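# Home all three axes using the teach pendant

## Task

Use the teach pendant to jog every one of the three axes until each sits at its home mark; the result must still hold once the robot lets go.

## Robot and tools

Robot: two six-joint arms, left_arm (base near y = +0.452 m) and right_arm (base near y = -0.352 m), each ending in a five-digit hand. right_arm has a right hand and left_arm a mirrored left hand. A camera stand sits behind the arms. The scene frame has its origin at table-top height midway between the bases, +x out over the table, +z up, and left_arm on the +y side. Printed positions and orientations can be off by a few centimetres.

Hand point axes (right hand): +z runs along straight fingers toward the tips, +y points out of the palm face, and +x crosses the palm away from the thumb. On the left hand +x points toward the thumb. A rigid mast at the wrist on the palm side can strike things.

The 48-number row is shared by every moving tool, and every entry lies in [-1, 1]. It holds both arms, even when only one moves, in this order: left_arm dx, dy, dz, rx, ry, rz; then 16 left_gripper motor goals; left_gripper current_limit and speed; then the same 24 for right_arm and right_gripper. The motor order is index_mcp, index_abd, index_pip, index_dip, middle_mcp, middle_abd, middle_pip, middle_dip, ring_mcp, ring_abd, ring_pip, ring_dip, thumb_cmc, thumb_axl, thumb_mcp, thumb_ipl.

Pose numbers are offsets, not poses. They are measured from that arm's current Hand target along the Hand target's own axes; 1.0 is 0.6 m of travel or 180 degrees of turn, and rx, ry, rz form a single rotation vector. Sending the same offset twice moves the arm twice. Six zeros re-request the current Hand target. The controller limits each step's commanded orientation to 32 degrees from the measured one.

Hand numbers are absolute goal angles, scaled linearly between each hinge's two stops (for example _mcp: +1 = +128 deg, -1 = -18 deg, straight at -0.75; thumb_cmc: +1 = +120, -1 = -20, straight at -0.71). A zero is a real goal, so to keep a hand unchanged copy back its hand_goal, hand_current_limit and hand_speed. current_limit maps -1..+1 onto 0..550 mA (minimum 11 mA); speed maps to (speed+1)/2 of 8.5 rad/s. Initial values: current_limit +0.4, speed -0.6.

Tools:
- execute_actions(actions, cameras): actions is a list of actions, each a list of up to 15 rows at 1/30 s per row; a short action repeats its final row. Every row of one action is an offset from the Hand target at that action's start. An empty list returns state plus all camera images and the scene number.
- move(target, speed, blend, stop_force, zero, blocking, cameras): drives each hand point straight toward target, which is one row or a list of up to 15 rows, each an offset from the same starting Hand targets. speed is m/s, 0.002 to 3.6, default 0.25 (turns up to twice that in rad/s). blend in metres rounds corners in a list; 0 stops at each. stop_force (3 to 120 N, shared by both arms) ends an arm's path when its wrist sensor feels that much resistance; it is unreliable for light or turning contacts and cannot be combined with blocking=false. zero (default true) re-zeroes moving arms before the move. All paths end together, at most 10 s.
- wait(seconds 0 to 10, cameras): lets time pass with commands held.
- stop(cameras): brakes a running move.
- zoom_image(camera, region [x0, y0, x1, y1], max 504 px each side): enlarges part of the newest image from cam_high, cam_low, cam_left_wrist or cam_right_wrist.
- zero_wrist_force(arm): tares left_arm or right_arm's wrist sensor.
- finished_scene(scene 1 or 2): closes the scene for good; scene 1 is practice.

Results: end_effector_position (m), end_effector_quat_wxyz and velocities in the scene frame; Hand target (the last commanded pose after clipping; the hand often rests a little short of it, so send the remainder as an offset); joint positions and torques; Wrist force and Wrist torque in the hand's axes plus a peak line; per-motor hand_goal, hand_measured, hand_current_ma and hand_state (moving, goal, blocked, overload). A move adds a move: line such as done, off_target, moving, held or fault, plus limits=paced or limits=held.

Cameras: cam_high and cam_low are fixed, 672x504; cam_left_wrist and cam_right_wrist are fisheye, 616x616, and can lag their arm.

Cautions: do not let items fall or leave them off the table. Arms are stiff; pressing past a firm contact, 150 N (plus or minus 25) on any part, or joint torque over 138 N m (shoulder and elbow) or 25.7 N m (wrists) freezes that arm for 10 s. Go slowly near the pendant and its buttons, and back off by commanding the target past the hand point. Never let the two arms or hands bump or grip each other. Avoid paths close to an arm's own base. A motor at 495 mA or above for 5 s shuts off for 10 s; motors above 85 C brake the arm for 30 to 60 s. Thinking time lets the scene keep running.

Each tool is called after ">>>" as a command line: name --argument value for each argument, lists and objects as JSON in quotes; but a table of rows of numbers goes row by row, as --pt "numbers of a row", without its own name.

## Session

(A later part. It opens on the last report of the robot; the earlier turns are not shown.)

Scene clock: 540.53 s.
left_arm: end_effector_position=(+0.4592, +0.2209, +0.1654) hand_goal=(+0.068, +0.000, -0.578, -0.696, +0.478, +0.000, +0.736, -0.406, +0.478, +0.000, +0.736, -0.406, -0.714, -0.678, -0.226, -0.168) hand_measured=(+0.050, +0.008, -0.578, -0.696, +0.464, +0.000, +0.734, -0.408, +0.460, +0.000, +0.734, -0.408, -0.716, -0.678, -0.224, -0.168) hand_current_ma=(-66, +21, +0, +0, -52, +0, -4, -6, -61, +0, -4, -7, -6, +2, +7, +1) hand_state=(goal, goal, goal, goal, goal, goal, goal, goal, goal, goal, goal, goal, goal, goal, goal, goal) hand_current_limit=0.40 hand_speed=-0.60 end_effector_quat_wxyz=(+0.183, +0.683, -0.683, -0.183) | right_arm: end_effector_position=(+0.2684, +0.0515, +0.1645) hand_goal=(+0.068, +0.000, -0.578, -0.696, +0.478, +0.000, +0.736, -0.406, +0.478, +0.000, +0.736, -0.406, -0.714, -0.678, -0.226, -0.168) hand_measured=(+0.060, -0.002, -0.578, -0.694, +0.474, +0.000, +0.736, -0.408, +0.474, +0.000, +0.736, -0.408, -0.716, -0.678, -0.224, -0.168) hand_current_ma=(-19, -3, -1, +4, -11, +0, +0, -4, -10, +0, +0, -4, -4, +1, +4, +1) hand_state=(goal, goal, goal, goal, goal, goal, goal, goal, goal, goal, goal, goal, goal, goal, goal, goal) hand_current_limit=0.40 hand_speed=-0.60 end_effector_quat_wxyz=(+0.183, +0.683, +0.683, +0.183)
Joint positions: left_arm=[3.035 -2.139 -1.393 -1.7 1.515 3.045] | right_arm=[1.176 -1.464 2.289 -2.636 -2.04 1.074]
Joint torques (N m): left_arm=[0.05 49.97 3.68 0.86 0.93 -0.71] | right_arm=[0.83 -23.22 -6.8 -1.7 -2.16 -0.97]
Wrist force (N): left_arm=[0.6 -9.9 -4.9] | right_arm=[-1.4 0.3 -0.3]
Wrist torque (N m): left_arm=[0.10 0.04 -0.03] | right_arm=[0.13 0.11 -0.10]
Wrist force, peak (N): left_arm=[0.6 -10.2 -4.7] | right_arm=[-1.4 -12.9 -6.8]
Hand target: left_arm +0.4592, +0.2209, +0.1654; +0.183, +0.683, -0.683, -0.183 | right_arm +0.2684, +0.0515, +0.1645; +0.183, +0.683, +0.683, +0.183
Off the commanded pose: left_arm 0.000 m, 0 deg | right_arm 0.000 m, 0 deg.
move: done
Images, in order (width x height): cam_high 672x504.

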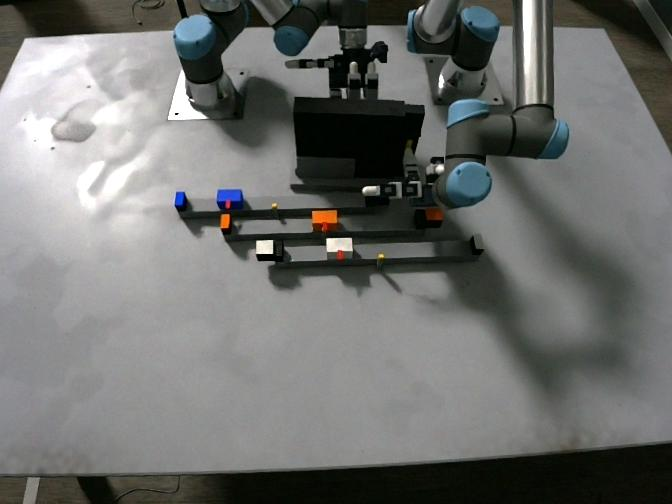

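>>> move --pt "0 0 0 0 0 0 0.068 0 -0.577 -0.696 0.479 0 0.737 -0.406 0.479 0 0.737 -0.406 -0.714 -0.678 -0.226 -0.168 0.4 -0.6 0 0.0065 0.00375 0 0 0 0.068 0 -0.577 -0.696 0.479 0 0.737 -0.406 0.479 0 0.737 -0.406 -0.714 -0.678 -0.226 -0.168 0.4 -0.6" --speed 0.03 --cameras '[]'

>>> move --pt "0 0 0 0 0 0 0.068 0 -0.577 -0.696 0.479 0 0.737 -0.406 0.479 0 0.737 -0.406 -0.714 -0.678 -0.226 -0.168 0.4 -0.6 0 -0.0065 -0.00375 0 0 0 0.068 0 -0.577 -0.696 0.479 0 0.737 -0.406 0.479 0 0.737 -0.406 -0.714 -0.678 -0.226 -0.168 0.4 -0.6" --speed 0.1 --cameras '["cam_high"]'

>>> zoom_image --camera "cam_high" --region '[305, 200, 355, 240]'

>>> move --pt "0 0 0 0 0 0 0.068 0 -0.577 -0.696 0.479 0 0.737 -0.406 0.479 0 0.737 -0.406 -0.714 -0.678 -0.226 -0.168 0.4 -0.6 -0.0823 -0.0546 0.0599 0 0 0 0.068 0 -0.577 -0.696 0.479 0 0.737 -0.406 0.479 0 0.737 -0.406 -0.714 -0.678 -0.226 -0.168 0.4 -0.6" --speed 0.1 --cameras '[]'

>>> move --pt "0 0 0 0 0 0 0.068 0 -0.577 -0.696 0.479 0 0.737 -0.406 0.479 0 0.737 -0.406 -0.714 -0.678 -0.226 -0.168 0.4 -0.6 0 0.0361 0.0208 0 0 0 0.068 0 -0.577 -0.696 0.479 0 0.737 -0.406 0.479 0 0.737 -0.406 -0.714 -0.678 -0.226 -0.168 0.4 -0.6" --speed 0.01 --stop_force 5 --cameras '["cam_right_wrist"]'

>>> zoom_image --camera "cam_right_wrist" --region '[350, 110, 470, 230]'

>>> move --pt "0 0 0 0 0 0 0.068 0 -0.577 -0.696 0.479 0 0.737 -0.406 0.479 0 0.737 -0.406 -0.714 -0.678 -0.226 -0.168 0.4 -0.6 0 -0.00866 -0.005 0 0 0 0.068 0 -0.577 -0.696 0.479 0 0.737 -0.406 0.479 0 0.737 -0.406 -0.714 -0.678 -0.226 -0.168 0.4 -0.6" --pt "0 0 0 0 0 0 0.068 0 -0.577 -0.696 0.479 0 0.737 -0.406 0.479 0 0.737 -0.406 -0.714 -0.678 -0.226 -0.168 0.4 -0.6 0.0067 0.0324 -0.0679 0 0 0 0.068 0 -0.577 -0.696 0.479 0 0.737 -0.406 0.479 0 0.737 -0.406 -0.714 -0.678 -0.226 -0.168 0.4 -0.6" --speed 0.1 --blend '[0.002, 0]' --cameras '["cam_right_wrist"]'

>>> zoom_image --camera "cam_right_wrist" --region '[330, 60, 580, 310]'

>>> move --pt "0 0 0 0 0 0 0.068 0 -0.577 -0.696 0.479 0 0.737 -0.406 0.479 0 0.737 -0.406 -0.714 -0.678 -0.226 -0.168 0.4 -0.6 0 0.0361 0.0208 0 0 0 0.068 0 -0.577 -0.696 0.479 0 0.737 -0.406 0.479 0 0.737 -0.406 -0.714 -0.678 -0.226 -0.168 0.4 -0.6" --speed 0.008 --stop_force 3 --cameras '["cam_high"]'

>>> zoom_image --camera "cam_high" --region '[325, 225, 395, 275]'

>>> move --pt "0 0 0 0 0 0 0.068 0 -0.577 -0.696 0.479 0 0.737 -0.406 0.479 0 0.737 -0.406 -0.714 -0.678 -0.226 -0.168 0.4 -0.6 0 0.00058 0.00033 0 0 0 0.068 0 -0.577 -0.696 0.479 0 0.737 -0.406 0.479 0 0.737 -0.406 -0.714 -0.678 -0.226 -0.168 0.4 -0.6" --speed 0.01 --cameras '[]'

>>> wait --seconds 2.5 --cameras '["cam_high"]'

>>> zoom_image --camera "cam_high" --region '[325, 225, 395, 275]'

Scene clock: 590.57 s.
left_arm: end_effector_position=(+0.4592, +0.2209, +0.1654) hand_goal=(+0.068, +0.000, -0.578, -0.696, +0.478, +0.000, +0.736, -0.406, +0.478, +0.000, +0.736, -0.406, -0.714, -0.678, -0.226, -0.168) hand_measured=(+0.050, +0.008, -0.578, -0.696, +0.464, +0.000, +0.734, -0.408, +0.460, +0.000, +0.734, -0.408, -0.716, -0.678, -0.224, -0.168) hand_current_ma=(-66, +21, +0, +0, -52, +0, -4, -6, -61, +0, -4, -7, -6, +2, +7, +1) hand_state=(goal, goal, goal, goal, goal, goal, goal, goal, goal, goal, goal, goal, goal, goal, goal, goal) hand_current_limit=0.40 hand_speed=-0.60 end_effector_quat_wxyz=(+0.183, +0.683, -0.683, -0.183) | right_arm: end_effector_position=(+0.2730, +0.0515, +0.1644) hand_goal=(+0.068, +0.000, -0.578, -0.696, +0.478, +0.000, +0.736, -0.406, +0.478, +0.000, +0.736, -0.406, -0.714, -0.678, -0.226, -0.168) hand_measured=(+0.060, -0.002, -0.578, -0.694, +0.474, +0.000, +0.736, -0.408, +0.474, +0.000, +0.736, -0.408, -0.716, -0.678, -0.224, -0.168) hand_current_ma=(-19, -4, -1, +4, -11, +0, +0, -4, -10, +0, +0, -4, -4, +1, +4, +1) hand_state=(goal, goal, goal, goal, goal, goal, goal, goal, goal, goal, goal, goal, goal, goal, goal, goal) hand_current_limit=0.40 hand_speed=-0.60 end_effector_quat_wxyz=(+0.183, +0.683, +0.683, +0.183)
Joint positions: left_arm=[3.035 -2.139 -1.393 -1.7 1.515 3.045] | right_arm=[1.166 -1.461 2.287 -2.642 -2.038 1.063]
Joint torques (N m): left_arm=[-3 50.45 4.6 0.85 0.92 -0.64] | right_arm=[0.25 -17.97 -27.92 -4.86 -2.21 0.59]
Wrist force (N): left_arm=[0.5 -10.0 -4.5] | right_arm=[-1.7 -9.8 -5.6]
Wrist torque (N m): left_arm=[0.08 0.06 -0.04] | right_arm=[0.11 0.01 0.13]
Wrist force, peak (N): left_arm=[0.7 -10.0 -5.1] | right_arm=[-1.8 -9.9 -5.4]
Hand target: left_arm +0.4592, +0.2209, +0.1654; +0.183, +0.683, -0.683, -0.183 | right_arm +0.2729, +0.0515, +0.1645; +0.183, +0.683, +0.683, +0.183
Off the commanded pose: left_arm 0.000 m, 0 deg | right_arm 0.000 m, 0 deg.
move: done
No camera images: "cameras" was empty.

Scene clock: 591.27 s.
left_arm: end_effector_position=(+0.4592, +0.2209, +0.1654) hand_goal=(+0.068, +0.000, -0.578, -0.696, +0.478, +0.000, +0.736, -0.406, +0.478, +0.000, +0.736, -0.406, -0.714, -0.678, -0.226, -0.168) hand_measured=(+0.050, +0.008, -0.578, -0.696, +0.464, +0.000, +0.734, -0.408, +0.460, +0.000, +0.734, -0.408, -0.716, -0.678, -0.224, -0.168) hand_current_ma=(-66, +21, +0, +0, -52, +0, -4, -6, -61, +0, -4, -7, -6, +2, +7, +1) hand_state=(goal, goal, goal, goal, goal, goal, goal, goal, goal, goal, goal, goal, goal, goal, goal, goal) hand_current_limit=0.40 hand_speed=-0.60 end_effector_quat_wxyz=(+0.183, +0.683, -0.683, -0.183) | right_arm: end_effector_position=(+0.2684, +0.0515, +0.1645) hand_goal=(+0.068, +0.000, -0.578, -0.696, +0.478, +0.000, +0.736, -0.406, +0.478, +0.000, +0.736, -0.406, -0.714, -0.678, -0.226, -0.168) hand_measured=(+0.060, -0.002, -0.578, -0.694, +0.474, +0.000, +0.736, -0.408, +0.474, +0.000, +0.736, -0.408, -0.716, -0.678, -0.224, -0.168) hand_current_ma=(-21, -5, -1, +4, -11, +0, +0, -4, -10, +0, +0, -4, -4, +1, +4, +1) hand_state=(goal, goal, goal, goal, goal, goal, goal, goal, goal, goal, goal, goal, goal, goal, goal, goal) hand_current_limit=0.40 hand_speed=-0.60 end_effector_quat_wxyz=(+0.183, +0.683, +0.683, +0.183)
Joint positions: left_arm=[3.035 -2.139 -1.393 -1.7 1.515 3.045] | right_arm=[1.176 -1.464 2.289 -2.636 -2.04 1.074]
Joint torques (N m): left_arm=[-3.32 50.11 4.02 0.97 1 -0.75] | right_arm=[0.23 -22.28 -7.53 -1.77 -2.24 -0.97]
Wrist force (N): left_arm=[0.6 -9.8 -4.4] | right_arm=[-1.2 0.4 -0.5]
Wrist torque (N m): left_arm=[0.10 0.05 -0.03] | right_arm=[0.15 0.07 -0.08]
Wrist force, peak (N): left_arm=[0.7 -10.1 -4.8] | right_arm=[-1.6 -10.1 -5.3]
Hand target: left_arm +0.4592, +0.2209, +0.1654; +0.183, +0.683, -0.683, -0.183 | right_arm +0.2684, +0.0515, +0.1645; +0.183, +0.683, +0.683, +0.183
Off the commanded pose: left_arm 0.000 m, 0 deg | right_arm 0.000 m, 0 deg.
move: done
Images, in order (width x height): cam_high 672x504.

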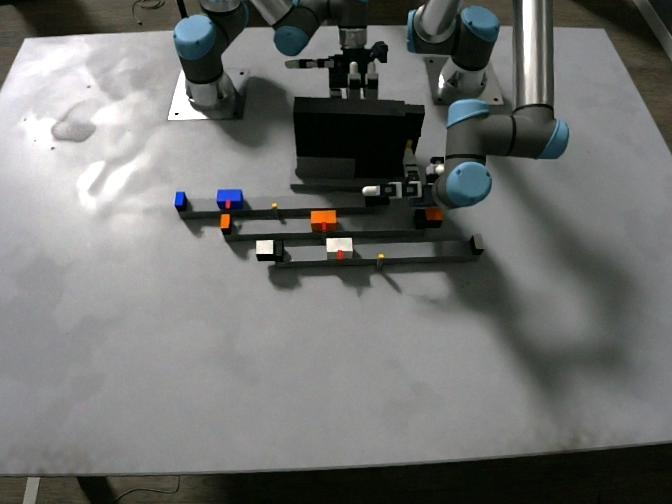

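Scaled by 10.080.

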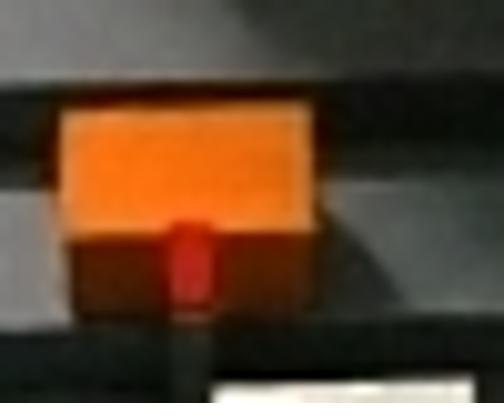

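Scene clock: 592.40 s.
left_arm: end_effector_position=(+0.4592, +0.2209, +0.1654) hand_goal=(+0.068, +0.000, -0.578, -0.696, +0.478, +0.000, +0.736, -0.406, +0.478, +0.000, +0.736, -0.406, -0.714, -0.678, -0.226, -0.168) hand_measured=(+0.050, +0.008, -0.578, -0.696, +0.464, +0.000, +0.734, -0.408, +0.460, +0.000, +0.734, -0.408, -0.716, -0.678, -0.224, -0.168) hand_current_ma=(-66, +21, +0, +0, -52, +0, -4, -6, -61, +0, -4, -7, -6, +2, +7, +1) hand_state=(goal, goal, goal, goal, goal, goal, goal, goal, goal, goal, goal, goal, goal, goal, goal, goal) hand_current_limit=0.40 hand_speed=-0.60 end_effector_quat_wxyz=(+0.183, +0.683, -0.683, -0.183) | right_arm: end_effector_position=(+0.2581, +0.0022, +0.1170) hand_goal=(+0.068, +0.000, -0.578, -0.696, +0.478, +0.000, +0.736, -0.406, +0.478, +0.000, +0.736, -0.406, -0.714, -0.678, -0.226, -0.168) hand_measured=(+0.060, -0.002, -0.578, -0.694, +0.474, +0.000, +0.736, -0.408, +0.474, +0.000, +0.736, -0.408, -0.716, -0.678, -0.224, -0.168) hand_current_ma=(-21, -4, -1, +4, -11, +0, +0, -4, -10, +0, +0, -4, -5, +1, +4, +1) hand_state=(goal, goal, goal, goal, goal, goal, goal, goal, goal, goal, goal, goal, goal, goal, goal, goal) hand_current_limit=0.40 hand_speed=-0.60 end_effector_quat_wxyz=(+0.183, +0.683, +0.683, +0.183)
Joint positions: left_arm=[3.035 -2.139 -1.393 -1.7 1.515 3.045] | right_arm=[1.144 -1.439 2.466 -2.854 -2.032 1.038]
Joint torques (N m): left_arm=[-4.16 51.18 5.13 0.87 1.07 -0.75] | right_arm=[12.51 -23.34 -12.33 -3.87 -2.54 1.37]
Wrist force (N): left_arm=[0.5 -9.7 -5.0] | right_arm=[-1.4 0.1 -0.6]
Wrist torque (N m): left_arm=[0.14 0.05 -0.05] | right_arm=[0.14 0.06 -0.03]
Wrist force, peak (N): left_arm=[0.5 -9.9 -4.9] | right_arm=[-2.5 -0.8 -0.1]
Hand target: left_arm +0.4592, +0.2209, +0.1654; +0.183, +0.683, -0.683, -0.183 | right_arm +0.2580, +0.0022, +0.1170; +0.183, +0.683, +0.683, +0.183
Off the commanded pose: left_arm 0.000 m, 0 deg | right_arm 0.000 m, 0 deg.
move: done
No camera images: "cameras" was empty.

Scene clock: 594.70 s.
left_arm: end_effector_position=(+0.4592, +0.2209, +0.1654) hand_goal=(+0.068, +0.000, -0.578, -0.696, +0.478, +0.000, +0.736, -0.406, +0.478, +0.000, +0.736, -0.406, -0.714, -0.678, -0.226, -0.168) hand_measured=(+0.050, +0.008, -0.578, -0.696, +0.464, +0.000, +0.734, -0.408, +0.460, +0.000, +0.734, -0.408, -0.716, -0.678, -0.224, -0.168) hand_current_ma=(-66, +21, +0, +0, -52, +0, -4, -6, -61, +0, -4, -7, -6, +2, +7, +1) hand_state=(goal, goal, goal, goal, goal, goal, goal, goal, goal, goal, goal, goal, goal, goal, goal, goal) hand_current_limit=0.40 hand_speed=-0.60 end_effector_quat_wxyz=(+0.183, +0.683, -0.683, -0.183) | right_arm: end_effector_position=(+0.2689, +0.0022, +0.1170) hand_goal=(+0.068, +0.000, -0.578, -0.696, +0.478, +0.000, +0.736, -0.406, +0.478, +0.000, +0.736, -0.406, -0.714, -0.678, -0.226, -0.168) hand_measured=(+0.060, -0.004, -0.578, -0.694, +0.474, +0.000, +0.736, -0.408, +0.474, +0.000, +0.736, -0.408, -0.716, -0.678, -0.224, -0.168) hand_current_ma=(-20, -6, -1, +4, -11, +0, +0, -4, -10, +0, +0, -4, -5, +1, +4, +1) hand_state=(goal, goal, goal, goal, goal, goal, goal, goal, goal, goal, goal, goal, goal, goal, goal, goal) hand_current_limit=0.40 hand_speed=-0.60 end_effector_quat_wxyz=(+0.183, +0.683, +0.683, +0.183)
Joint positions: left_arm=[3.035 -2.139 -1.393 -1.7 1.515 3.045] | right_arm=[1.117 -1.431 2.463 -2.872 -2.025 1.009]
Joint torques (N m): left_arm=[-5.21 51.01 5.69 0.9 0.82 -0.62] | right_arm=[10.77 -24.81 -4.12 -0.76 -3.27 -1.26]
Wrist force (N): left_arm=[0.6 -9.8 -4.6] | right_arm=[-1.8 -4.8 -3.2]
Wrist torque (N m): left_arm=[0.10 0.04 -0.04] | right_arm=[0.11 0.08 -0.02]
Wrist force, peak (N): left_arm=[0.6 -10.0 -4.9] | right_arm=[-1.6 -11.8 -6.1]
Hand target: left_arm +0.4592, +0.2209, +0.1654; +0.183, +0.683, -0.683, -0.183 | right_arm +0.2689, +0.0022, +0.1170; +0.183, +0.683, +0.683, +0.183 (not the last commanded pose)
Off the commanded pose: left_arm 0.000 m, 0 deg | right_arm 0.014 m, 0 deg.
move: contact (right_arm)
camera_calibration:
cam_right_wrist: T_world_to_cam=[[0.5658, -0.778303, 0.272242, -0.142334], [-0.797977, -0.433728, 0.418465, 0.116774], [-0.207614, -0.45401, -0.86647, 0.279519], [0, 0, 0, 1]] pos_world=[0.231747, 0.066774, 0.232079]
Images, in order (width x height): cam_right_wrist 616x616.

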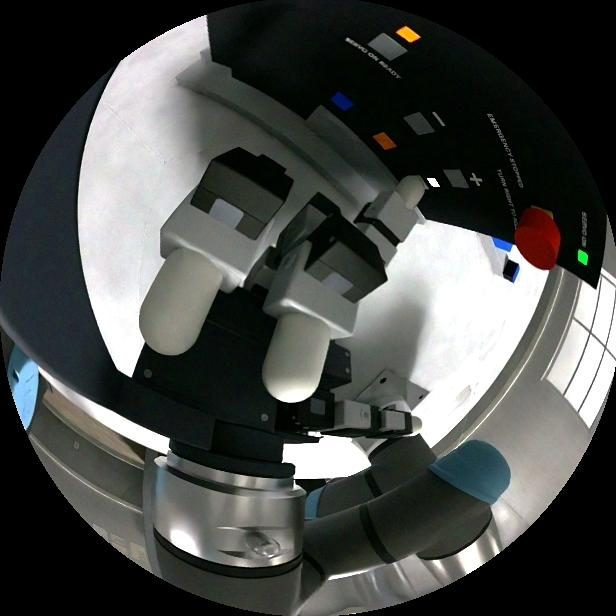

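Scaled by 4.200 from the camera's 616x616 image, which has a finer 880x880 frame.

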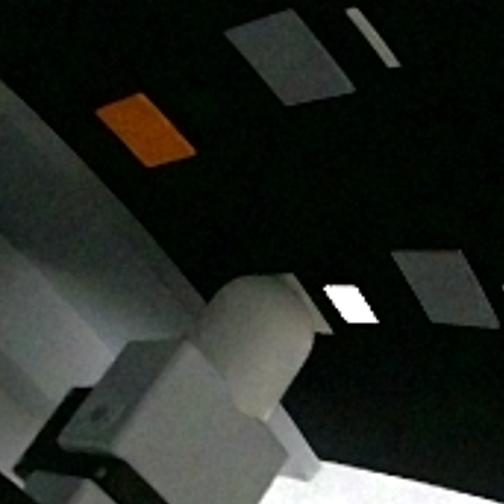

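Scene clock: 595.67 s.
left_arm: end_effector_position=(+0.4592, +0.2209, +0.1654) hand_goal=(+0.068, +0.000, -0.578, -0.696, +0.478, +0.000, +0.736, -0.406, +0.478, +0.000, +0.736, -0.406, -0.714, -0.678, -0.226, -0.168) hand_measured=(+0.050, +0.008, -0.578, -0.696, +0.464, +0.000, +0.734, -0.408, +0.460, +0.000, +0.734, -0.408, -0.716, -0.678, -0.224, -0.168) hand_current_ma=(-66, +21, +0, +0, -52, +0, -4, -6, -61, +0, -4, -7, -6, +2, +7, +1) hand_state=(goal, goal, goal, goal, goal, goal, goal, goal, goal, goal, goal, goal, goal, goal, goal, goal) hand_current_limit=0.40 hand_speed=-0.60 end_effector_quat_wxyz=(+0.183, +0.683, -0.683, -0.183) | right_arm: end_effector_position=(+0.2654, +0.0062, +0.1620) hand_goal=(+0.068, +0.000, -0.578, -0.696, +0.478, +0.000, +0.736, -0.406, +0.478, +0.000, +0.736, -0.406, -0.714, -0.678, -0.226, -0.168) hand_measured=(+0.060, -0.002, -0.578, -0.694, +0.474, +0.000, +0.736, -0.408, +0.474, +0.000, +0.736, -0.408, -0.716, -0.678, -0.224, -0.168) hand_current_ma=(-20, -5, -1, +4, -11, +0, +0, -4, -10, +0, +0, -4, -6, +1, +4, +1) hand_state=(goal, goal, goal, goal, goal, goal, goal, goal, goal, goal, goal, goal, goal, goal, goal, goal) hand_current_limit=0.40 hand_speed=-0.60 end_effector_quat_wxyz=(+0.183, +0.683, +0.683, +0.183)
Joint positions: left_arm=[3.035 -2.139 -1.393 -1.7 1.515 3.045] | right_arm=[1.131 -1.558 2.409 -2.685 -2.029 1.024]
Joint torques (N m): left_arm=[-5.93 50.3 5.29 0.79 0.88 -0.63] | right_arm=[-12.46 -22.01 -8.49 -1.12 -0.18 1.57]
Wrist force (N): left_arm=[0.8 -9.5 -4.8] | right_arm=[-1.5 0.2 -0.6]
Wrist torque (N m): left_arm=[0.15 0.00 -0.01] | right_arm=[0.14 0.10 0.00]
Wrist force, peak (N): left_arm=[0.8 -10.1 -4.7] | right_arm=[-1.6 -4.8 -2.8]
Hand target: left_arm +0.4592, +0.2209, +0.1654; +0.183, +0.683, -0.683, -0.183 | right_arm +0.2654, +0.0062, +0.1620; +0.183, +0.683, +0.683, +0.183
Off the commanded pose: left_arm 0.000 m, 0 deg | right_arm 0.000 m, 0 deg.
move: done
camera_calibration:
cam_right_wrist: T_world_to_cam=[[0.565757, -0.778388, 0.272086, -0.149354], [-0.798007, -0.433781, 0.418352, 0.0969705], [-0.207615, -0.453812, -0.866574, 0.319661], [0, 0, 0, 1]] pos_world=[0.228247, 0.0708746, 0.277079]
Images, in order (width x height): cam_right_wrist 616x616.

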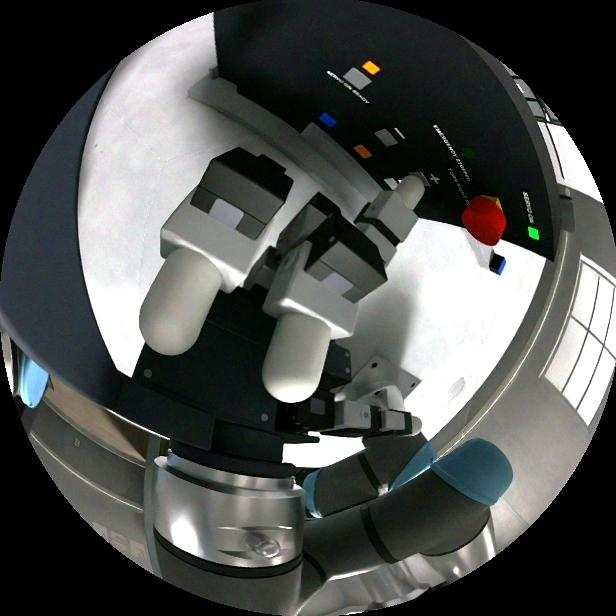

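Scaled by 2.016 from the camera's 616x616 image, which has a finer 880x880 frame.

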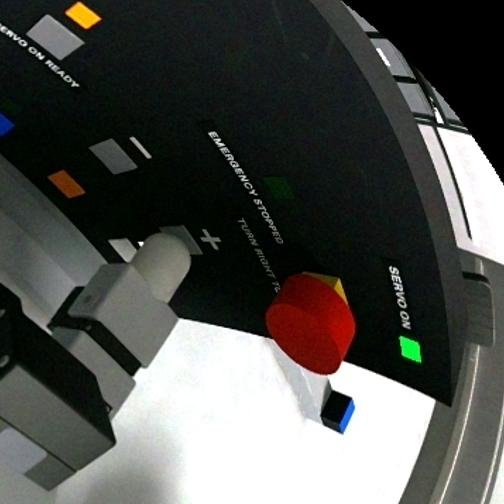

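Scene clock: 597.37 s.
left_arm: end_effector_position=(+0.4592, +0.2209, +0.1654) hand_goal=(+0.068, +0.000, -0.578, -0.696, +0.478, +0.000, +0.736, -0.406, +0.478, +0.000, +0.736, -0.406, -0.714, -0.678, -0.226, -0.168) hand_measured=(+0.050, +0.008, -0.578, -0.696, +0.464, +0.000, +0.734, -0.408, +0.460, +0.000, +0.734, -0.408, -0.716, -0.678, -0.224, -0.168) hand_current_ma=(-66, +21, +0, +0, -52, +0, -4, -6, -61, +0, -4, -7, -6, +2, +7, +1) hand_state=(goal, goal, goal, goal, goal, goal, goal, goal, goal, goal, goal, goal, goal, goal, goal, goal) hand_current_limit=0.40 hand_speed=-0.60 end_effector_quat_wxyz=(+0.183, +0.683, -0.683, -0.183) | right_arm: end_effector_position=(+0.2689, +0.0062, +0.1620) hand_goal=(+0.068, +0.000, -0.578, -0.696, +0.478, +0.000, +0.736, -0.406, +0.478, +0.000, +0.736, -0.406, -0.714, -0.678, -0.226, -0.168) hand_measured=(+0.060, -0.004, -0.578, -0.694, +0.474, +0.000, +0.736, -0.408, +0.474, +0.000, +0.736, -0.408, -0.716, -0.678, -0.224, -0.168) hand_current_ma=(-20, -6, -1, +4, -11, +0, +0, -4, -10, +0, +0, -4, -6, +1, +4, +1) hand_state=(goal, goal, goal, goal, goal, goal, goal, goal, goal, goal, goal, goal, goal, goal, goal, goal) hand_current_limit=0.40 hand_speed=-0.60 end_effector_quat_wxyz=(+0.183, +0.683, +0.683, +0.183)
Joint positions: left_arm=[3.035 -2.139 -1.393 -1.7 1.515 3.045] | right_arm=[1.122 -1.555 2.408 -2.69 -2.027 1.015]
Joint torques (N m): left_arm=[-6.79 50.93 5.58 0.66 0.9 -0.57] | right_arm=[12.11 -22.02 -6.9 -0.63 -3 -0.33]
Wrist force (N): left_arm=[0.8 -10.0 -4.4] | right_arm=[-1.6 -3.0 -1.9]
Wrist torque (N m): left_arm=[0.09 0.02 -0.03] | right_arm=[0.10 0.04 0.01]
Wrist force, peak (N): left_arm=[0.6 -10.1 -4.7] | right_arm=[-1.7 -3.2 -2.2]
Hand target: left_arm +0.4592, +0.2209, +0.1654; +0.183, +0.683, -0.683, -0.183 | right_arm +0.2689, +0.0062, +0.1620; +0.183, +0.683, +0.683, +0.183 (not the last commanded pose)
Off the commanded pose: left_arm 0.000 m, 0 deg | right_arm 0.022 m, 0 deg.
move: contact (right_arm)
Images, in order (width x height): cam_high 672x504.

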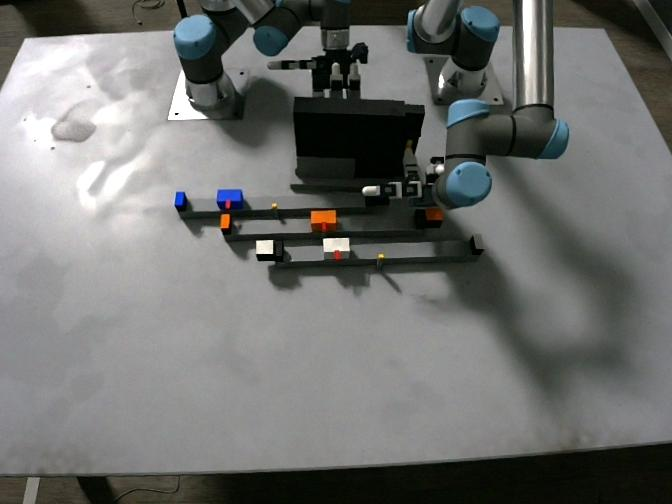

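Scaled by 7.200.

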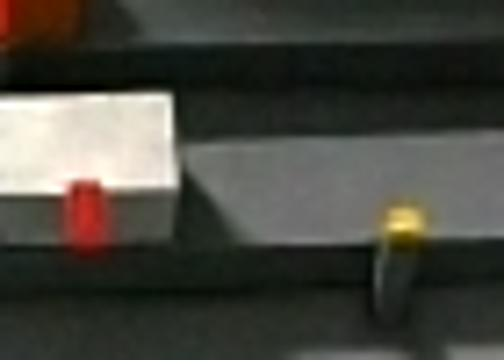

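Scene clock: 598.07 s.
left_arm: end_effector_position=(+0.4592, +0.2209, +0.1654) hand_goal=(+0.068, +0.000, -0.578, -0.696, +0.478, +0.000, +0.736, -0.406, +0.478, +0.000, +0.736, -0.406, -0.714, -0.678, -0.226, -0.168) hand_measured=(+0.050, +0.008, -0.578, -0.696, +0.464, +0.000, +0.734, -0.408, +0.460, +0.000, +0.734, -0.408, -0.716, -0.678, -0.224, -0.168) hand_current_ma=(-66, +21, +0, +0, -52, +0, -4, -6, -61, +0, -4, -7, -6, +2, +7, +1) hand_state=(goal, goal, goal, goal, goal, goal, goal, goal, goal, goal, goal, goal, goal, goal, goal, goal) hand_current_limit=0.40 hand_speed=-0.60 end_effector_quat_wxyz=(+0.183, +0.683, -0.683, -0.183) | right_arm: end_effector_position=(+0.2692, +0.0061, +0.1619) hand_goal=(+0.068, +0.000, -0.578, -0.696, +0.478, +0.000, +0.736, -0.406, +0.478, +0.000, +0.736, -0.406, -0.714, -0.678, -0.226, -0.168) hand_measured=(+0.060, -0.004, -0.578, -0.694, +0.474, +0.000, +0.736, -0.408, +0.474, +0.000, +0.736, -0.408, -0.716, -0.678, -0.224, -0.168) hand_current_ma=(-20, -6, -1, +4, -11, +0, +0, -4, -10, +0, +0, -4, -6, +1, +4, +1) hand_state=(goal, goal, goal, goal, goal, goal, goal, goal, goal, goal, goal, goal, goal, goal, goal, goal) hand_current_limit=0.40 hand_speed=-0.60 end_effector_quat_wxyz=(+0.183, +0.683, +0.683, +0.183)
Joint positions: left_arm=[3.035 -2.139 -1.393 -1.7 1.515 3.045] | right_arm=[1.121 -1.555 2.408 -2.691 -2.026 1.014]
Joint torques (N m): left_arm=[-7.99 51.41 4.98 0.81 0.96 -0.59] | right_arm=[-13.13 -9.36 -26.27 -5.7 0.05 -1.24]
Wrist force (N): left_arm=[0.8 -10.1 -4.6] | right_arm=[-1.3 -4.6 -2.8]
Wrist torque (N m): left_arm=[0.07 0.02 -0.02] | right_arm=[0.10 -0.01 0.10]
Wrist force, peak (N): left_arm=[0.5 -10.1 -4.7] | right_arm=[-1.6 -4.5 -3.0]
Hand target: left_arm +0.4592, +0.2209, +0.1654; +0.183, +0.683, -0.683, -0.183 | right_arm +0.2693, +0.0062, +0.1620; +0.183, +0.683, +0.683, +0.183
Off the commanded pose: left_arm 0.000 m, 0 deg | right_arm 0.000 m, 0 deg.
move: done
No camera images: "cameras" was empty.

Scene clock: 600.57 s.
left_arm: end_effector_position=(+0.4592, +0.2209, +0.1654) hand_goal=(+0.068, +0.000, -0.578, -0.696, +0.478, +0.000, +0.736, -0.406, +0.478, +0.000, +0.736, -0.406, -0.714, -0.678, -0.226, -0.168) hand_measured=(+0.050, +0.008, -0.578, -0.696, +0.464, +0.000, +0.734, -0.408, +0.460, +0.000, +0.734, -0.408, -0.716, -0.678, -0.224, -0.168) hand_current_ma=(-66, +21, +0, +0, -52, +0, -4, -6, -61, +0, -4, -7, -6, +2, +7, +1) hand_state=(goal, goal, goal, goal, goal, goal, goal, goal, goal, goal, goal, goal, goal, goal, goal, goal) hand_current_limit=0.40 hand_speed=-0.60 end_effector_quat_wxyz=(+0.183, +0.683, -0.683, -0.183) | right_arm: end_effector_position=(+0.2693, +0.0062, +0.1620) hand_goal=(+0.068, +0.000, -0.578, -0.696, +0.478, +0.000, +0.736, -0.406, +0.478, +0.000, +0.736, -0.406, -0.714, -0.678, -0.226, -0.168) hand_measured=(+0.060, -0.004, -0.578, -0.694, +0.474, +0.000, +0.736, -0.408, +0.474, +0.000, +0.736, -0.408, -0.716, -0.678, -0.224, -0.168) hand_current_ma=(-20, -6, -1, +4, -11, +0, +0, -4, -10, +0, +0, -4, -6, +1, +4, +1) hand_state=(goal, goal, goal, goal, goal, goal, goal, goal, goal, goal, goal, goal, goal, goal, goal, goal) hand_current_limit=0.40 hand_speed=-0.60 end_effector_quat_wxyz=(+0.183, +0.683, +0.683, +0.183)
Joint positions: left_arm=[3.035 -2.139 -1.393 -1.7 1.515 3.045] | right_arm=[1.121 -1.555 2.408 -2.691 -2.026 1.014]
Joint torques (N m): left_arm=[-7.65 50.76 5.81 0.65 0.97 -0.63] | right_arm=[-13.86 -9.03 -28.34 -4.53 -1.69 1]
Wrist force (N): left_arm=[0.8 -9.8 -4.6] | right_arm=[-1.5 -5.1 -2.9]
Wrist torque (N m): left_arm=[0.12 0.02 -0.02] | right_arm=[0.08 0.00 0.10]
Wrist force, peak (N): left_arm=[0.5 -10.2 -4.8] | right_arm=[-1.7 -5.5 -2.8]
Hand target: left_arm +0.4592, +0.2209, +0.1654; +0.183, +0.683, -0.683, -0.183 | right_arm +0.2693, +0.0062, +0.1620; +0.183, +0.683, +0.683, +0.183
Off the commanded pose: left_arm 0.000 m, 0 deg | right_arm 0.000 m, 0 deg.
wait: 2.50 s; at rest by 0.17 s
Images, in order (width x height): cam_high 672x504.

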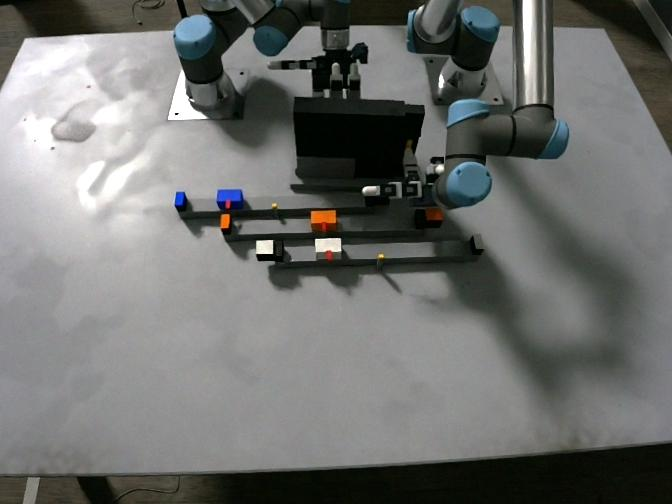

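Scaled by 7.200.

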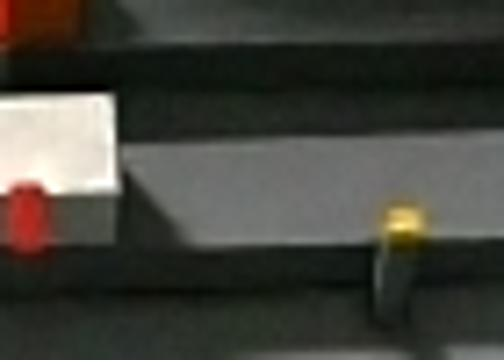

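>>> move --target '[0,0,0,0,0,0,0.068,0,-0.577,-0.696,0.479,0,0.737,-0.406,0.479,0,0.737,-0.406,-0.714,-0.678,-0.226,-0.168,0.4,-0.6,0,-0.0072,-0.0042,0,0,0,0.068,0,-0.577,-0.696,0.479,0,0.737,-0.406,0.479,0,0.737,-0.406,-0.714,-0.678,-0.226,-0.168,0.4,-0.6]' --speed 0.1 --cameras '["cam_high"]'

>>> zoom_image --camera "cam_high" --region '[275, 180, 395, 280]'

Scene clock: 636.43 s.
left_arm: end_effector_position=(+0.4592, +0.2209, +0.1654) hand_goal=(+0.068, +0.000, -0.578, -0.696, +0.478, +0.000, +0.736, -0.406, +0.478, +0.000, +0.736, -0.406, -0.714, -0.678, -0.226, -0.168) hand_measured=(+0.050, +0.008, -0.578, -0.696, +0.464, +0.000, +0.734, -0.408, +0.460, +0.000, +0.734, -0.408, -0.716, -0.678, -0.224, -0.168) hand_current_ma=(-66, +21, +0, +0, -52, +0, -4, -6, -61, +0, -4, -7, -6, +2, +7, +1) hand_state=(goal, goal, goal, goal, goal, goal, goal, goal, goal, goal, goal, goal, goal, goal, goal, goal) hand_current_limit=0.40 hand_speed=-0.60 end_effector_quat_wxyz=(+0.183, +0.683, -0.683, -0.183) | right_arm: end_effector_position=(+0.2642, +0.0062, +0.1620) hand_goal=(+0.068, +0.000, -0.578, -0.696, +0.478, +0.000, +0.736, -0.406, +0.478, +0.000, +0.736, -0.406, -0.714, -0.678, -0.226, -0.168) hand_measured=(+0.060, -0.002, -0.580, -0.694, +0.474, +0.000, +0.736, -0.408, +0.474, +0.000, +0.736, -0.408, -0.716, -0.678, -0.224, -0.168) hand_current_ma=(-21, -5, -2, +3, -11, +0, +0, -4, -10, +0, +0, -4, -6, +1, +4, +1) hand_state=(goal, goal, goal, goal, goal, goal, goal, goal, goal, goal, goal, goal, goal, goal, goal, goal) hand_current_limit=0.40 hand_speed=-0.60 end_effector_quat_wxyz=(+0.183, +0.683, +0.683, +0.183)
Joint positions: left_arm=[3.035 -2.139 -1.393 -1.7 1.515 3.045] | right_arm=[1.134 -1.559 2.409 -2.683 -2.03 1.027]
Joint torques (N m): left_arm=[-8.78 51.07 7.27 0.17 0.72 -0.45] | right_arm=[-2.53 -17.31 -7.37 -2.29 -2.07 -1.19]
Wrist force (N): left_arm=[0.5 -9.7 -4.2] | right_arm=[-1.6 0.1 -0.6]
Wrist torque (N m): left_arm=[0.09 0.07 -0.05] | right_arm=[0.14 0.10 -0.09]
Wrist force, peak (N): left_arm=[0.6 -10.2 -5.0] | right_arm=[-1.7 -5.4 -3.1]
Hand target: left_arm +0.4592, +0.2209, +0.1654; +0.183, +0.683, -0.683, -0.183 | right_arm +0.2643, +0.0062, +0.1620; +0.183, +0.683, +0.683, +0.183
Off the commanded pose: left_arm 0.000 m, 0 deg | right_arm 0.000 m, 0 deg.
move: done
Images, in order (width x height): cam_high 672x504.

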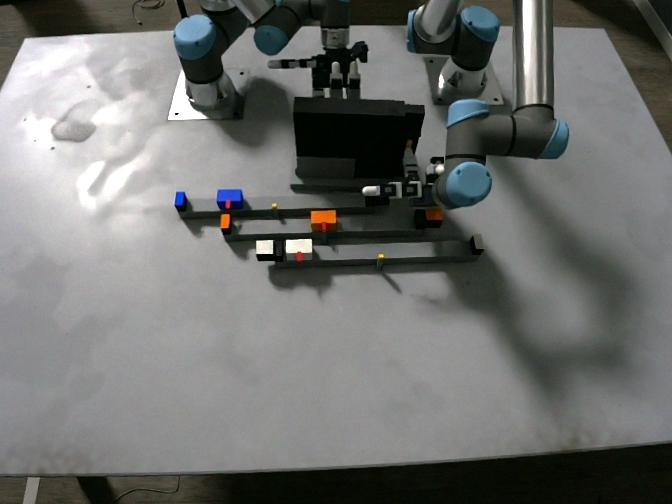

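Scaled by 4.200.

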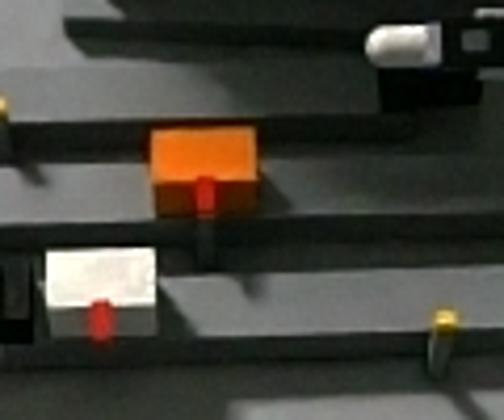

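>>> move --target '[0,0,0,0,0,0,0.068,0,-0.577,-0.696,0.479,0,0.737,-0.406,0.479,0,0.737,-0.406,-0.714,-0.678,-0.226,-0.168,0.4,-0.6,0.0755,0.0021,-0.0036,0,0,0,0.068,0,-0.577,-0.696,0.479,0,0.737,-0.406,0.479,0,0.737,-0.406,-0.714,-0.678,-0.226,-0.168,0.4,-0.6]' --speed 0.1 --cameras '[]'

>>> move --target '[0,0,0,0,0,0,0.068,0,-0.577,-0.696,0.479,0,0.737,-0.406,0.479,0,0.737,-0.406,-0.714,-0.678,-0.226,-0.168,0.4,-0.6,0,0.01227,0.00708,0,0,0,0.068,0,-0.577,-0.696,0.479,0,0.737,-0.406,0.479,0,0.737,-0.406,-0.714,-0.678,-0.226,-0.168,0.4,-0.6]' --speed 0.03 --cameras '["cam_high"]'

>>> wait --seconds 10 --cameras '["cam_high"]'

>>> wait --seconds 10 --cameras '[]'

>>> wait --seconds 10 --cameras '[]'

>>> move --target '[0,0,0,0,0,0,0.068,0,-0.577,-0.696,0.479,0,0.737,-0.406,0.479,0,0.737,-0.406,-0.714,-0.678,-0.226,-0.168,0.4,-0.6,0,-0.0072,-0.0042,0,0,0,0.068,0,-0.577,-0.696,0.479,0,0.737,-0.406,0.479,0,0.737,-0.406,-0.714,-0.678,-0.226,-0.168,0.4,-0.6]' --speed 0.1 --cameras '["cam_high"]'

>>> zoom_image --camera "cam_high" --region '[325, 225, 395, 275]'

Scene clock: 668.03 s.
left_arm: end_effector_position=(+0.4592, +0.2209, +0.1654) hand_goal=(+0.068, +0.000, -0.578, -0.696, +0.478, +0.000, +0.736, -0.406, +0.478, +0.000, +0.736, -0.406, -0.714, -0.678, -0.226, -0.168) hand_measured=(+0.050, +0.008, -0.578, -0.696, +0.464, +0.000, +0.734, -0.408, +0.460, +0.000, +0.734, -0.408, -0.716, -0.678, -0.224, -0.168) hand_current_ma=(-66, +21, +0, +0, -52, +0, -4, -6, -61, +0, -4, -7, -6, +2, +7, +1) hand_state=(goal, goal, goal, goal, goal, goal, goal, goal, goal, goal, goal, goal, goal, goal, goal, goal) hand_current_limit=0.40 hand_speed=-0.60 end_effector_quat_wxyz=(+0.183, +0.683, -0.683, -0.183) | right_arm: end_effector_position=(+0.2642, +0.0514, +0.1645) hand_goal=(+0.068, +0.000, -0.578, -0.696, +0.478, +0.000, +0.736, -0.406, +0.478, +0.000, +0.736, -0.406, -0.714, -0.678, -0.226, -0.168) hand_measured=(+0.060, -0.002, -0.580, -0.694, +0.474, +0.000, +0.736, -0.408, +0.474, +0.000, +0.736, -0.408, -0.716, -0.678, -0.224, -0.168) hand_current_ma=(-21, -4, -2, +3, -11, +0, +0, -4, -10, +0, +0, -4, -6, +1, +4, +1) hand_state=(goal, goal, goal, goal, goal, goal, goal, goal, goal, goal, goal, goal, goal, goal, goal, goal) hand_current_limit=0.40 hand_speed=-0.60 end_effector_quat_wxyz=(+0.183, +0.683, +0.683, +0.183)
Joint positions: left_arm=[3.035 -2.139 -1.393 -1.7 1.515 3.045] | right_arm=[1.186 -1.467 2.29 -2.63 -2.042 1.083]
Joint torques (N m): left_arm=[-8.22 51.47 8.82 0.02 0.54 -0.53] | right_arm=[-11.66 -13.72 -20.79 -5.02 0.54 -0.21]
Wrist force (N): left_arm=[0.7 -9.6 -4.5] | right_arm=[-1.4 0.1 -0.3]
Wrist torque (N m): left_arm=[0.12 0.03 -0.02] | right_arm=[0.09 0.09 -0.03]
Wrist force, peak (N): left_arm=[0.6 -10.2 -4.6] | right_arm=[-2.6 0.4 -0.1]
Hand target: left_arm +0.4592, +0.2209, +0.1654; +0.183, +0.683, -0.683, -0.183 | right_arm +0.2643, +0.0515, +0.1645; +0.183, +0.683, +0.683, +0.183
Off the commanded pose: left_arm 0.000 m, 0 deg | right_arm 0.000 m, 0 deg.
move: done
No camera images: "cameras" was empty.

Scene clock: 668.77 s.
left_arm: end_effector_position=(+0.4592, +0.2209, +0.1654) hand_goal=(+0.068, +0.000, -0.578, -0.696, +0.478, +0.000, +0.736, -0.406, +0.478, +0.000, +0.736, -0.406, -0.714, -0.678, -0.226, -0.168) hand_measured=(+0.050, +0.008, -0.578, -0.696, +0.464, +0.000, +0.734, -0.408, +0.460, +0.000, +0.734, -0.408, -0.716, -0.678, -0.224, -0.168) hand_current_ma=(-66, +21, +0, +0, -52, +0, -4, -6, -61, +0, -4, -7, -6, +2, +7, +1) hand_state=(goal, goal, goal, goal, goal, goal, goal, goal, goal, goal, goal, goal, goal, goal, goal, goal) hand_current_limit=0.40 hand_speed=-0.60 end_effector_quat_wxyz=(+0.183, +0.683, -0.683, -0.183) | right_arm: end_effector_position=(+0.2729, +0.0515, +0.1645) hand_goal=(+0.068, +0.000, -0.578, -0.696, +0.478, +0.000, +0.736, -0.406, +0.478, +0.000, +0.736, -0.406, -0.714, -0.678, -0.226, -0.168) hand_measured=(+0.060, -0.002, -0.580, -0.694, +0.474, +0.000, +0.736, -0.408, +0.474, +0.000, +0.736, -0.408, -0.716, -0.678, -0.224, -0.168) hand_current_ma=(-21, -5, -2, +3, -11, +0, +0, -4, -10, +0, +0, -4, -6, +1, +4, +1) hand_state=(goal, goal, goal, goal, goal, goal, goal, goal, goal, goal, goal, goal, goal, goal, goal, goal) hand_current_limit=0.40 hand_speed=-0.60 end_effector_quat_wxyz=(+0.183, +0.683, +0.683, +0.183)
Joint positions: left_arm=[3.035 -2.139 -1.393 -1.7 1.515 3.045] | right_arm=[1.166 -1.462 2.287 -2.642 -2.038 1.063]
Joint torques (N m): left_arm=[-8.08 50.47 8.01 -0.04 0.57 -0.46] | right_arm=[9.29 -22.81 -25.99 -2.93 -2.8 1.06]
Wrist force (N): left_arm=[0.7 -9.5 -4.8] | right_arm=[-1.5 -8.4 -4.8]
Wrist torque (N m): left_arm=[0.17 0.03 -0.03] | right_arm=[0.10 -0.01 0.11]
Wrist force, peak (N): left_arm=[0.7 -9.9 -5.0] | right_arm=[-1.6 -8.8 -5.0]
Hand target: left_arm +0.4592, +0.2209, +0.1654; +0.183, +0.683, -0.683, -0.183 | right_arm +0.2728, +0.0515, +0.1645; +0.183, +0.683, +0.683, +0.183
Off the commanded pose: left_arm 0.000 m, 0 deg | right_arm 0.000 m, 0 deg.
move: done
Images, in order (width x height): cam_high 672x504.

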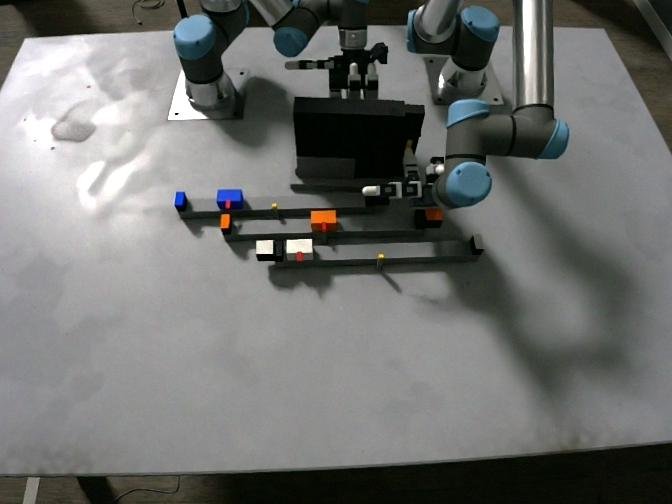

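Scene clock: 678.77 s.
left_arm: end_effector_position=(+0.4592, +0.2209, +0.1654) hand_goal=(+0.068, +0.000, -0.578, -0.696, +0.478, +0.000, +0.736, -0.406, +0.478, +0.000, +0.736, -0.406, -0.714, -0.678, -0.226, -0.168) hand_measured=(+0.050, +0.008, -0.578, -0.696, +0.464, +0.000, +0.734, -0.408, +0.460, +0.000, +0.734, -0.408, -0.716, -0.678, -0.224, -0.168) hand_current_ma=(-66, +21, +0, +0, -52, +0, -4, -6, -61, +0, -4, -7, -6, +2, +7, +1) hand_state=(goal, goal, goal, goal, goal, goal, goal, goal, goal, goal, goal, goal, goal, goal, goal, goal) hand_current_limit=0.40 hand_speed=-0.60 end_effector_quat_wxyz=(+0.183, +0.683, -0.683, -0.183) | right_arm: end_effector_position=(+0.2728, +0.0515, +0.1645) hand_goal=(+0.068, +0.000, -0.578, -0.696, +0.478, +0.000, +0.736, -0.406, +0.478, +0.000, +0.736, -0.406, -0.714, -0.678, -0.226, -0.168) hand_measured=(+0.060, -0.002, -0.580, -0.694, +0.474, +0.000, +0.736, -0.408, +0.474, +0.000, +0.736, -0.408, -0.716, -0.678, -0.224, -0.168) hand_current_ma=(-21, -5, -2, +3, -11, +0, +0, -4, -10, +0, +0, -4, -6, +1, +4, +1) hand_state=(goal, goal, goal, goal, goal, goal, goal, goal, goal, goal, goal, goal, goal, goal, goal, goal) hand_current_limit=0.40 hand_speed=-0.60 end_effector_quat_wxyz=(+0.183, +0.683, +0.683, +0.183)
Joint positions: left_arm=[3.035 -2.139 -1.393 -1.7 1.515 3.045] | right_arm=[1.167 -1.462 2.287 -2.642 -2.038 1.063]
Joint torques (N m): left_arm=[-8.14 50.42 9.96 -0.2 0.38 -0.6] | right_arm=[10.8 -26.29 -8.81 -0.84 -0.84 1.14]
Wrist force (N): left_arm=[0.7 -9.7 -4.8] | right_arm=[-1.6 -6.1 -3.6]
Wrist torque (N m): left_arm=[0.14 0.02 -0.03] | right_arm=[0.10 0.03 0.06]
Wrist force, peak (N): left_arm=[0.7 -10.1 -5.1] | right_arm=[-1.4 -8.1 -4.5]
Hand target: left_arm +0.4592, +0.2209, +0.1654; +0.183, +0.683, -0.683, -0.183 | right_arm +0.2728, +0.0515, +0.1645; +0.183, +0.683, +0.683, +0.183
Off the commanded pose: left_arm 0.000 m, 0 deg | right_arm 0.000 m, 0 deg.
wait: 10.00 s; at rest by 0.17 s
Images, in order (width x height): cam_high 672x504.

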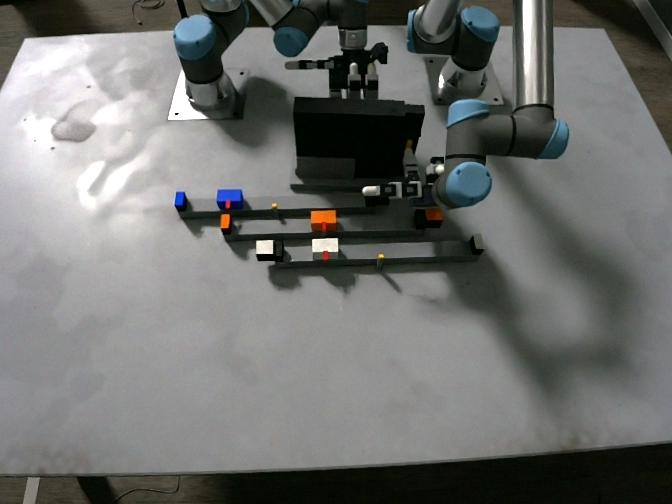

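Scene clock: 688.77 s.
left_arm: end_effector_position=(+0.4592, +0.2209, +0.1654) hand_goal=(+0.068, +0.000, -0.578, -0.696, +0.478, +0.000, +0.736, -0.406, +0.478, +0.000, +0.736, -0.406, -0.714, -0.678, -0.226, -0.168) hand_measured=(+0.050, +0.008, -0.578, -0.696, +0.464, +0.000, +0.734, -0.408, +0.460, +0.000, +0.734, -0.408, -0.716, -0.678, -0.224, -0.168) hand_current_ma=(-66, +21, +0, +0, -52, +0, -4, -6, -61, +0, -4, -7, -6, +2, +7, +1) hand_state=(goal, goal, goal, goal, goal, goal, goal, goal, goal, goal, goal, goal, goal, goal, goal, goal) hand_current_limit=0.40 hand_speed=-0.60 end_effector_quat_wxyz=(+0.183, +0.683, -0.683, -0.183) | right_arm: end_effector_position=(+0.2728, +0.0515, +0.1645) hand_goal=(+0.068, +0.000, -0.578, -0.696, +0.478, +0.000, +0.736, -0.406, +0.478, +0.000, +0.736, -0.406, -0.714, -0.678, -0.226, -0.168) hand_measured=(+0.060, -0.002, -0.580, -0.694, +0.474, +0.000, +0.736, -0.408, +0.474, +0.000, +0.736, -0.408, -0.716, -0.678, -0.224, -0.168) hand_current_ma=(-21, -5, -2, +3, -11, +0, +0, -4, -10, +0, +0, -4, -6, +1, +4, +1) hand_state=(goal, goal, goal, goal, goal, goal, goal, goal, goal, goal, goal, goal, goal, goal, goal, goal) hand_current_limit=0.40 hand_speed=-0.60 end_effector_quat_wxyz=(+0.183, +0.683, +0.683, +0.183)
Joint positions: left_arm=[3.035 -2.139 -1.393 -1.7 1.515 3.045] | right_arm=[1.167 -1.462 2.287 -2.642 -2.038 1.063]
Joint torques (N m): left_arm=[-8.08 50.31 10.35 -0.28 0.35 -0.51] | right_arm=[10.01 -25.72 -8.29 -0.83 -0.69 0.98]
Wrist force (N): left_arm=[0.7 -10.0 -4.6] | right_arm=[-1.7 -6.1 -4.0]
Wrist torque (N m): left_arm=[0.09 0.04 -0.03] | right_arm=[0.14 0.04 0.06]
Wrist force, peak (N): left_arm=[0.7 -10.5 -4.3] | right_arm=[-1.5 -6.6 -3.9]
Hand target: left_arm +0.4592, +0.2209, +0.1654; +0.183, +0.683, -0.683, -0.183 | right_arm +0.2728, +0.0515, +0.1645; +0.183, +0.683, +0.683, +0.183
Off the commanded pose: left_arm 0.000 m, 0 deg | right_arm 0.000 m, 0 deg.
wait: 10.00 s; at rest by 0.17 s
No camera images: "cameras" was empty.

Scene clock: 698.77 s.
left_arm: end_effector_position=(+0.4592, +0.2209, +0.1654) hand_goal=(+0.068, +0.000, -0.578, -0.696, +0.478, +0.000, +0.736, -0.406, +0.478, +0.000, +0.736, -0.406, -0.714, -0.678, -0.226, -0.168) hand_measured=(+0.050, +0.008, -0.578, -0.696, +0.464, +0.000, +0.734, -0.408, +0.460, +0.000, +0.734, -0.408, -0.716, -0.678, -0.224, -0.168) hand_current_ma=(-66, +21, +0, +0, -52, +0, -4, -6, -61, +0, -4, -7, -6, +2, +7, +1) hand_state=(goal, goal, goal, goal, goal, goal, goal, goal, goal, goal, goal, goal, goal, goal, goal, goal) hand_current_limit=0.40 hand_speed=-0.60 end_effector_quat_wxyz=(+0.183, +0.683, -0.683, -0.183) | right_arm: end_effector_position=(+0.2728, +0.0515, +0.1645) hand_goal=(+0.068, +0.000, -0.578, -0.696, +0.478, +0.000, +0.736, -0.406, +0.478, +0.000, +0.736, -0.406, -0.714, -0.678, -0.226, -0.168) hand_measured=(+0.060, -0.002, -0.580, -0.694, +0.474, +0.000, +0.736, -0.408, +0.474, +0.000, +0.736, -0.408, -0.716, -0.678, -0.224, -0.168) hand_current_ma=(-21, -5, -2, +3, -11, +0, +0, -4, -10, +0, +0, -4, -6, +1, +4, +1) hand_state=(goal, goal, goal, goal, goal, goal, goal, goal, goal, goal, goal, goal, goal, goal, goal, goal) hand_current_limit=0.40 hand_speed=-0.60 end_effector_quat_wxyz=(+0.183, +0.683, +0.683, +0.183)
Joint positions: left_arm=[3.035 -2.139 -1.393 -1.7 1.515 3.045] | right_arm=[1.167 -1.462 2.287 -2.642 -2.038 1.063]
Joint torques (N m): left_arm=[-7.89 49.87 12.09 -0.63 0.38 -0.59] | right_arm=[9.97 -26.43 -8.31 -0.9 -0.52 0.6]
Wrist force (N): left_arm=[0.6 -9.7 -4.8] | right_arm=[-1.7 -6.3 -3.9]
Wrist torque (N m): left_arm=[0.13 0.04 -0.03] | right_arm=[0.11 0.05 0.05]
Wrist force, peak (N): left_arm=[0.6 -10.1 -4.9] | right_arm=[-1.8 -6.6 -3.8]
Hand target: left_arm +0.4592, +0.2209, +0.1654; +0.183, +0.683, -0.683, -0.183 | right_arm +0.2728, +0.0515, +0.1645; +0.183, +0.683, +0.683, +0.183
Off the commanded pose: left_arm 0.000 m, 0 deg | right_arm 0.000 m, 0 deg.
wait: 10.00 s; at rest by 0.17 s
No camera images: "cameras" was empty.

Scene clock: 699.47 s.
left_arm: end_effector_position=(+0.4592, +0.2209, +0.1654) hand_goal=(+0.068, +0.000, -0.578, -0.696, +0.478, +0.000, +0.736, -0.406, +0.478, +0.000, +0.736, -0.406, -0.714, -0.678, -0.226, -0.168) hand_measured=(+0.050, +0.008, -0.578, -0.696, +0.464, +0.000, +0.734, -0.408, +0.460, +0.000, +0.734, -0.408, -0.716, -0.678, -0.224, -0.168) hand_current_ma=(-66, +21, +0, +0, -52, +0, -4, -6, -61, +0, -4, -7, -6, +2, +7, +1) hand_state=(goal, goal, goal, goal, goal, goal, goal, goal, goal, goal, goal, goal, goal, goal, goal, goal) hand_current_limit=0.40 hand_speed=-0.60 end_effector_quat_wxyz=(+0.183, +0.683, -0.683, -0.183) | right_arm: end_effector_position=(+0.2677, +0.0515, +0.1645) hand_goal=(+0.068, +0.000, -0.578, -0.696, +0.478, +0.000, +0.736, -0.406, +0.478, +0.000, +0.736, -0.406, -0.714, -0.678, -0.226, -0.168) hand_measured=(+0.060, -0.002, -0.580, -0.694, +0.474, +0.000, +0.736, -0.408, +0.474, +0.000, +0.736, -0.408, -0.716, -0.678, -0.224, -0.168) hand_current_ma=(-21, -5, -2, +3, -11, +0, +0, -4, -10, +0, +0, -4, -6, +1, +4, +1) hand_state=(goal, goal, goal, goal, goal, goal, goal, goal, goal, goal, goal, goal, goal, goal, goal, goal) hand_current_limit=0.40 hand_speed=-0.60 end_effector_quat_wxyz=(+0.183, +0.683, +0.683, +0.183)
Joint positions: left_arm=[3.035 -2.139 -1.393 -1.7 1.515 3.045] | right_arm=[1.178 -1.465 2.289 -2.635 -2.041 1.075]
Joint torques (N m): left_arm=[-8.57 49.75 11.71 -0.63 0.32 -0.78] | right_arm=[-2.66 -21.65 -8.09 -1.91 -2.13 -1.1]
Wrist force (N): left_arm=[0.4 -9.7 -4.7] | right_arm=[-1.5 -0.1 -0.7]
Wrist torque (N m): left_arm=[0.13 0.06 -0.05] | right_arm=[0.11 0.12 -0.12]
Wrist force, peak (N): left_arm=[0.8 -10.3 -4.6] | right_arm=[-1.7 -6.3 -3.9]
Hand target: left_arm +0.4592, +0.2209, +0.1654; +0.183, +0.683, -0.683, -0.183 | right_arm +0.2678, +0.0515, +0.1645; +0.183, +0.683, +0.683, +0.183
Off the commanded pose: left_arm 0.000 m, 0 deg | right_arm 0.000 m, 0 deg.
move: done
Images, in order (width x height): cam_high 672x504.

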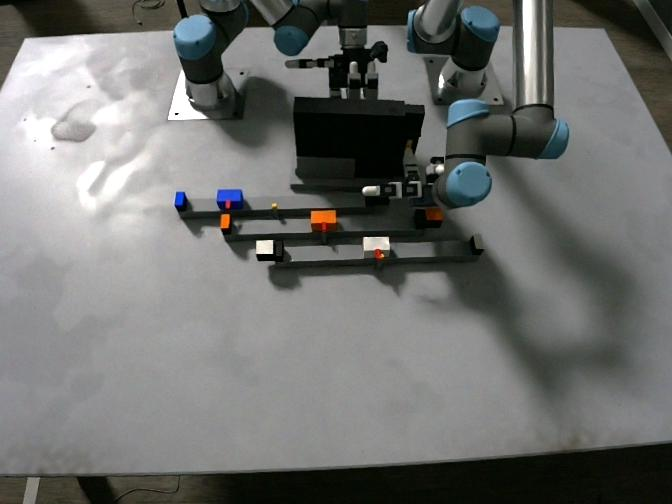

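Scaled by 7.200.

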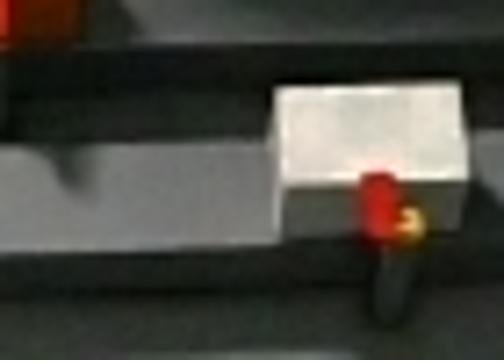

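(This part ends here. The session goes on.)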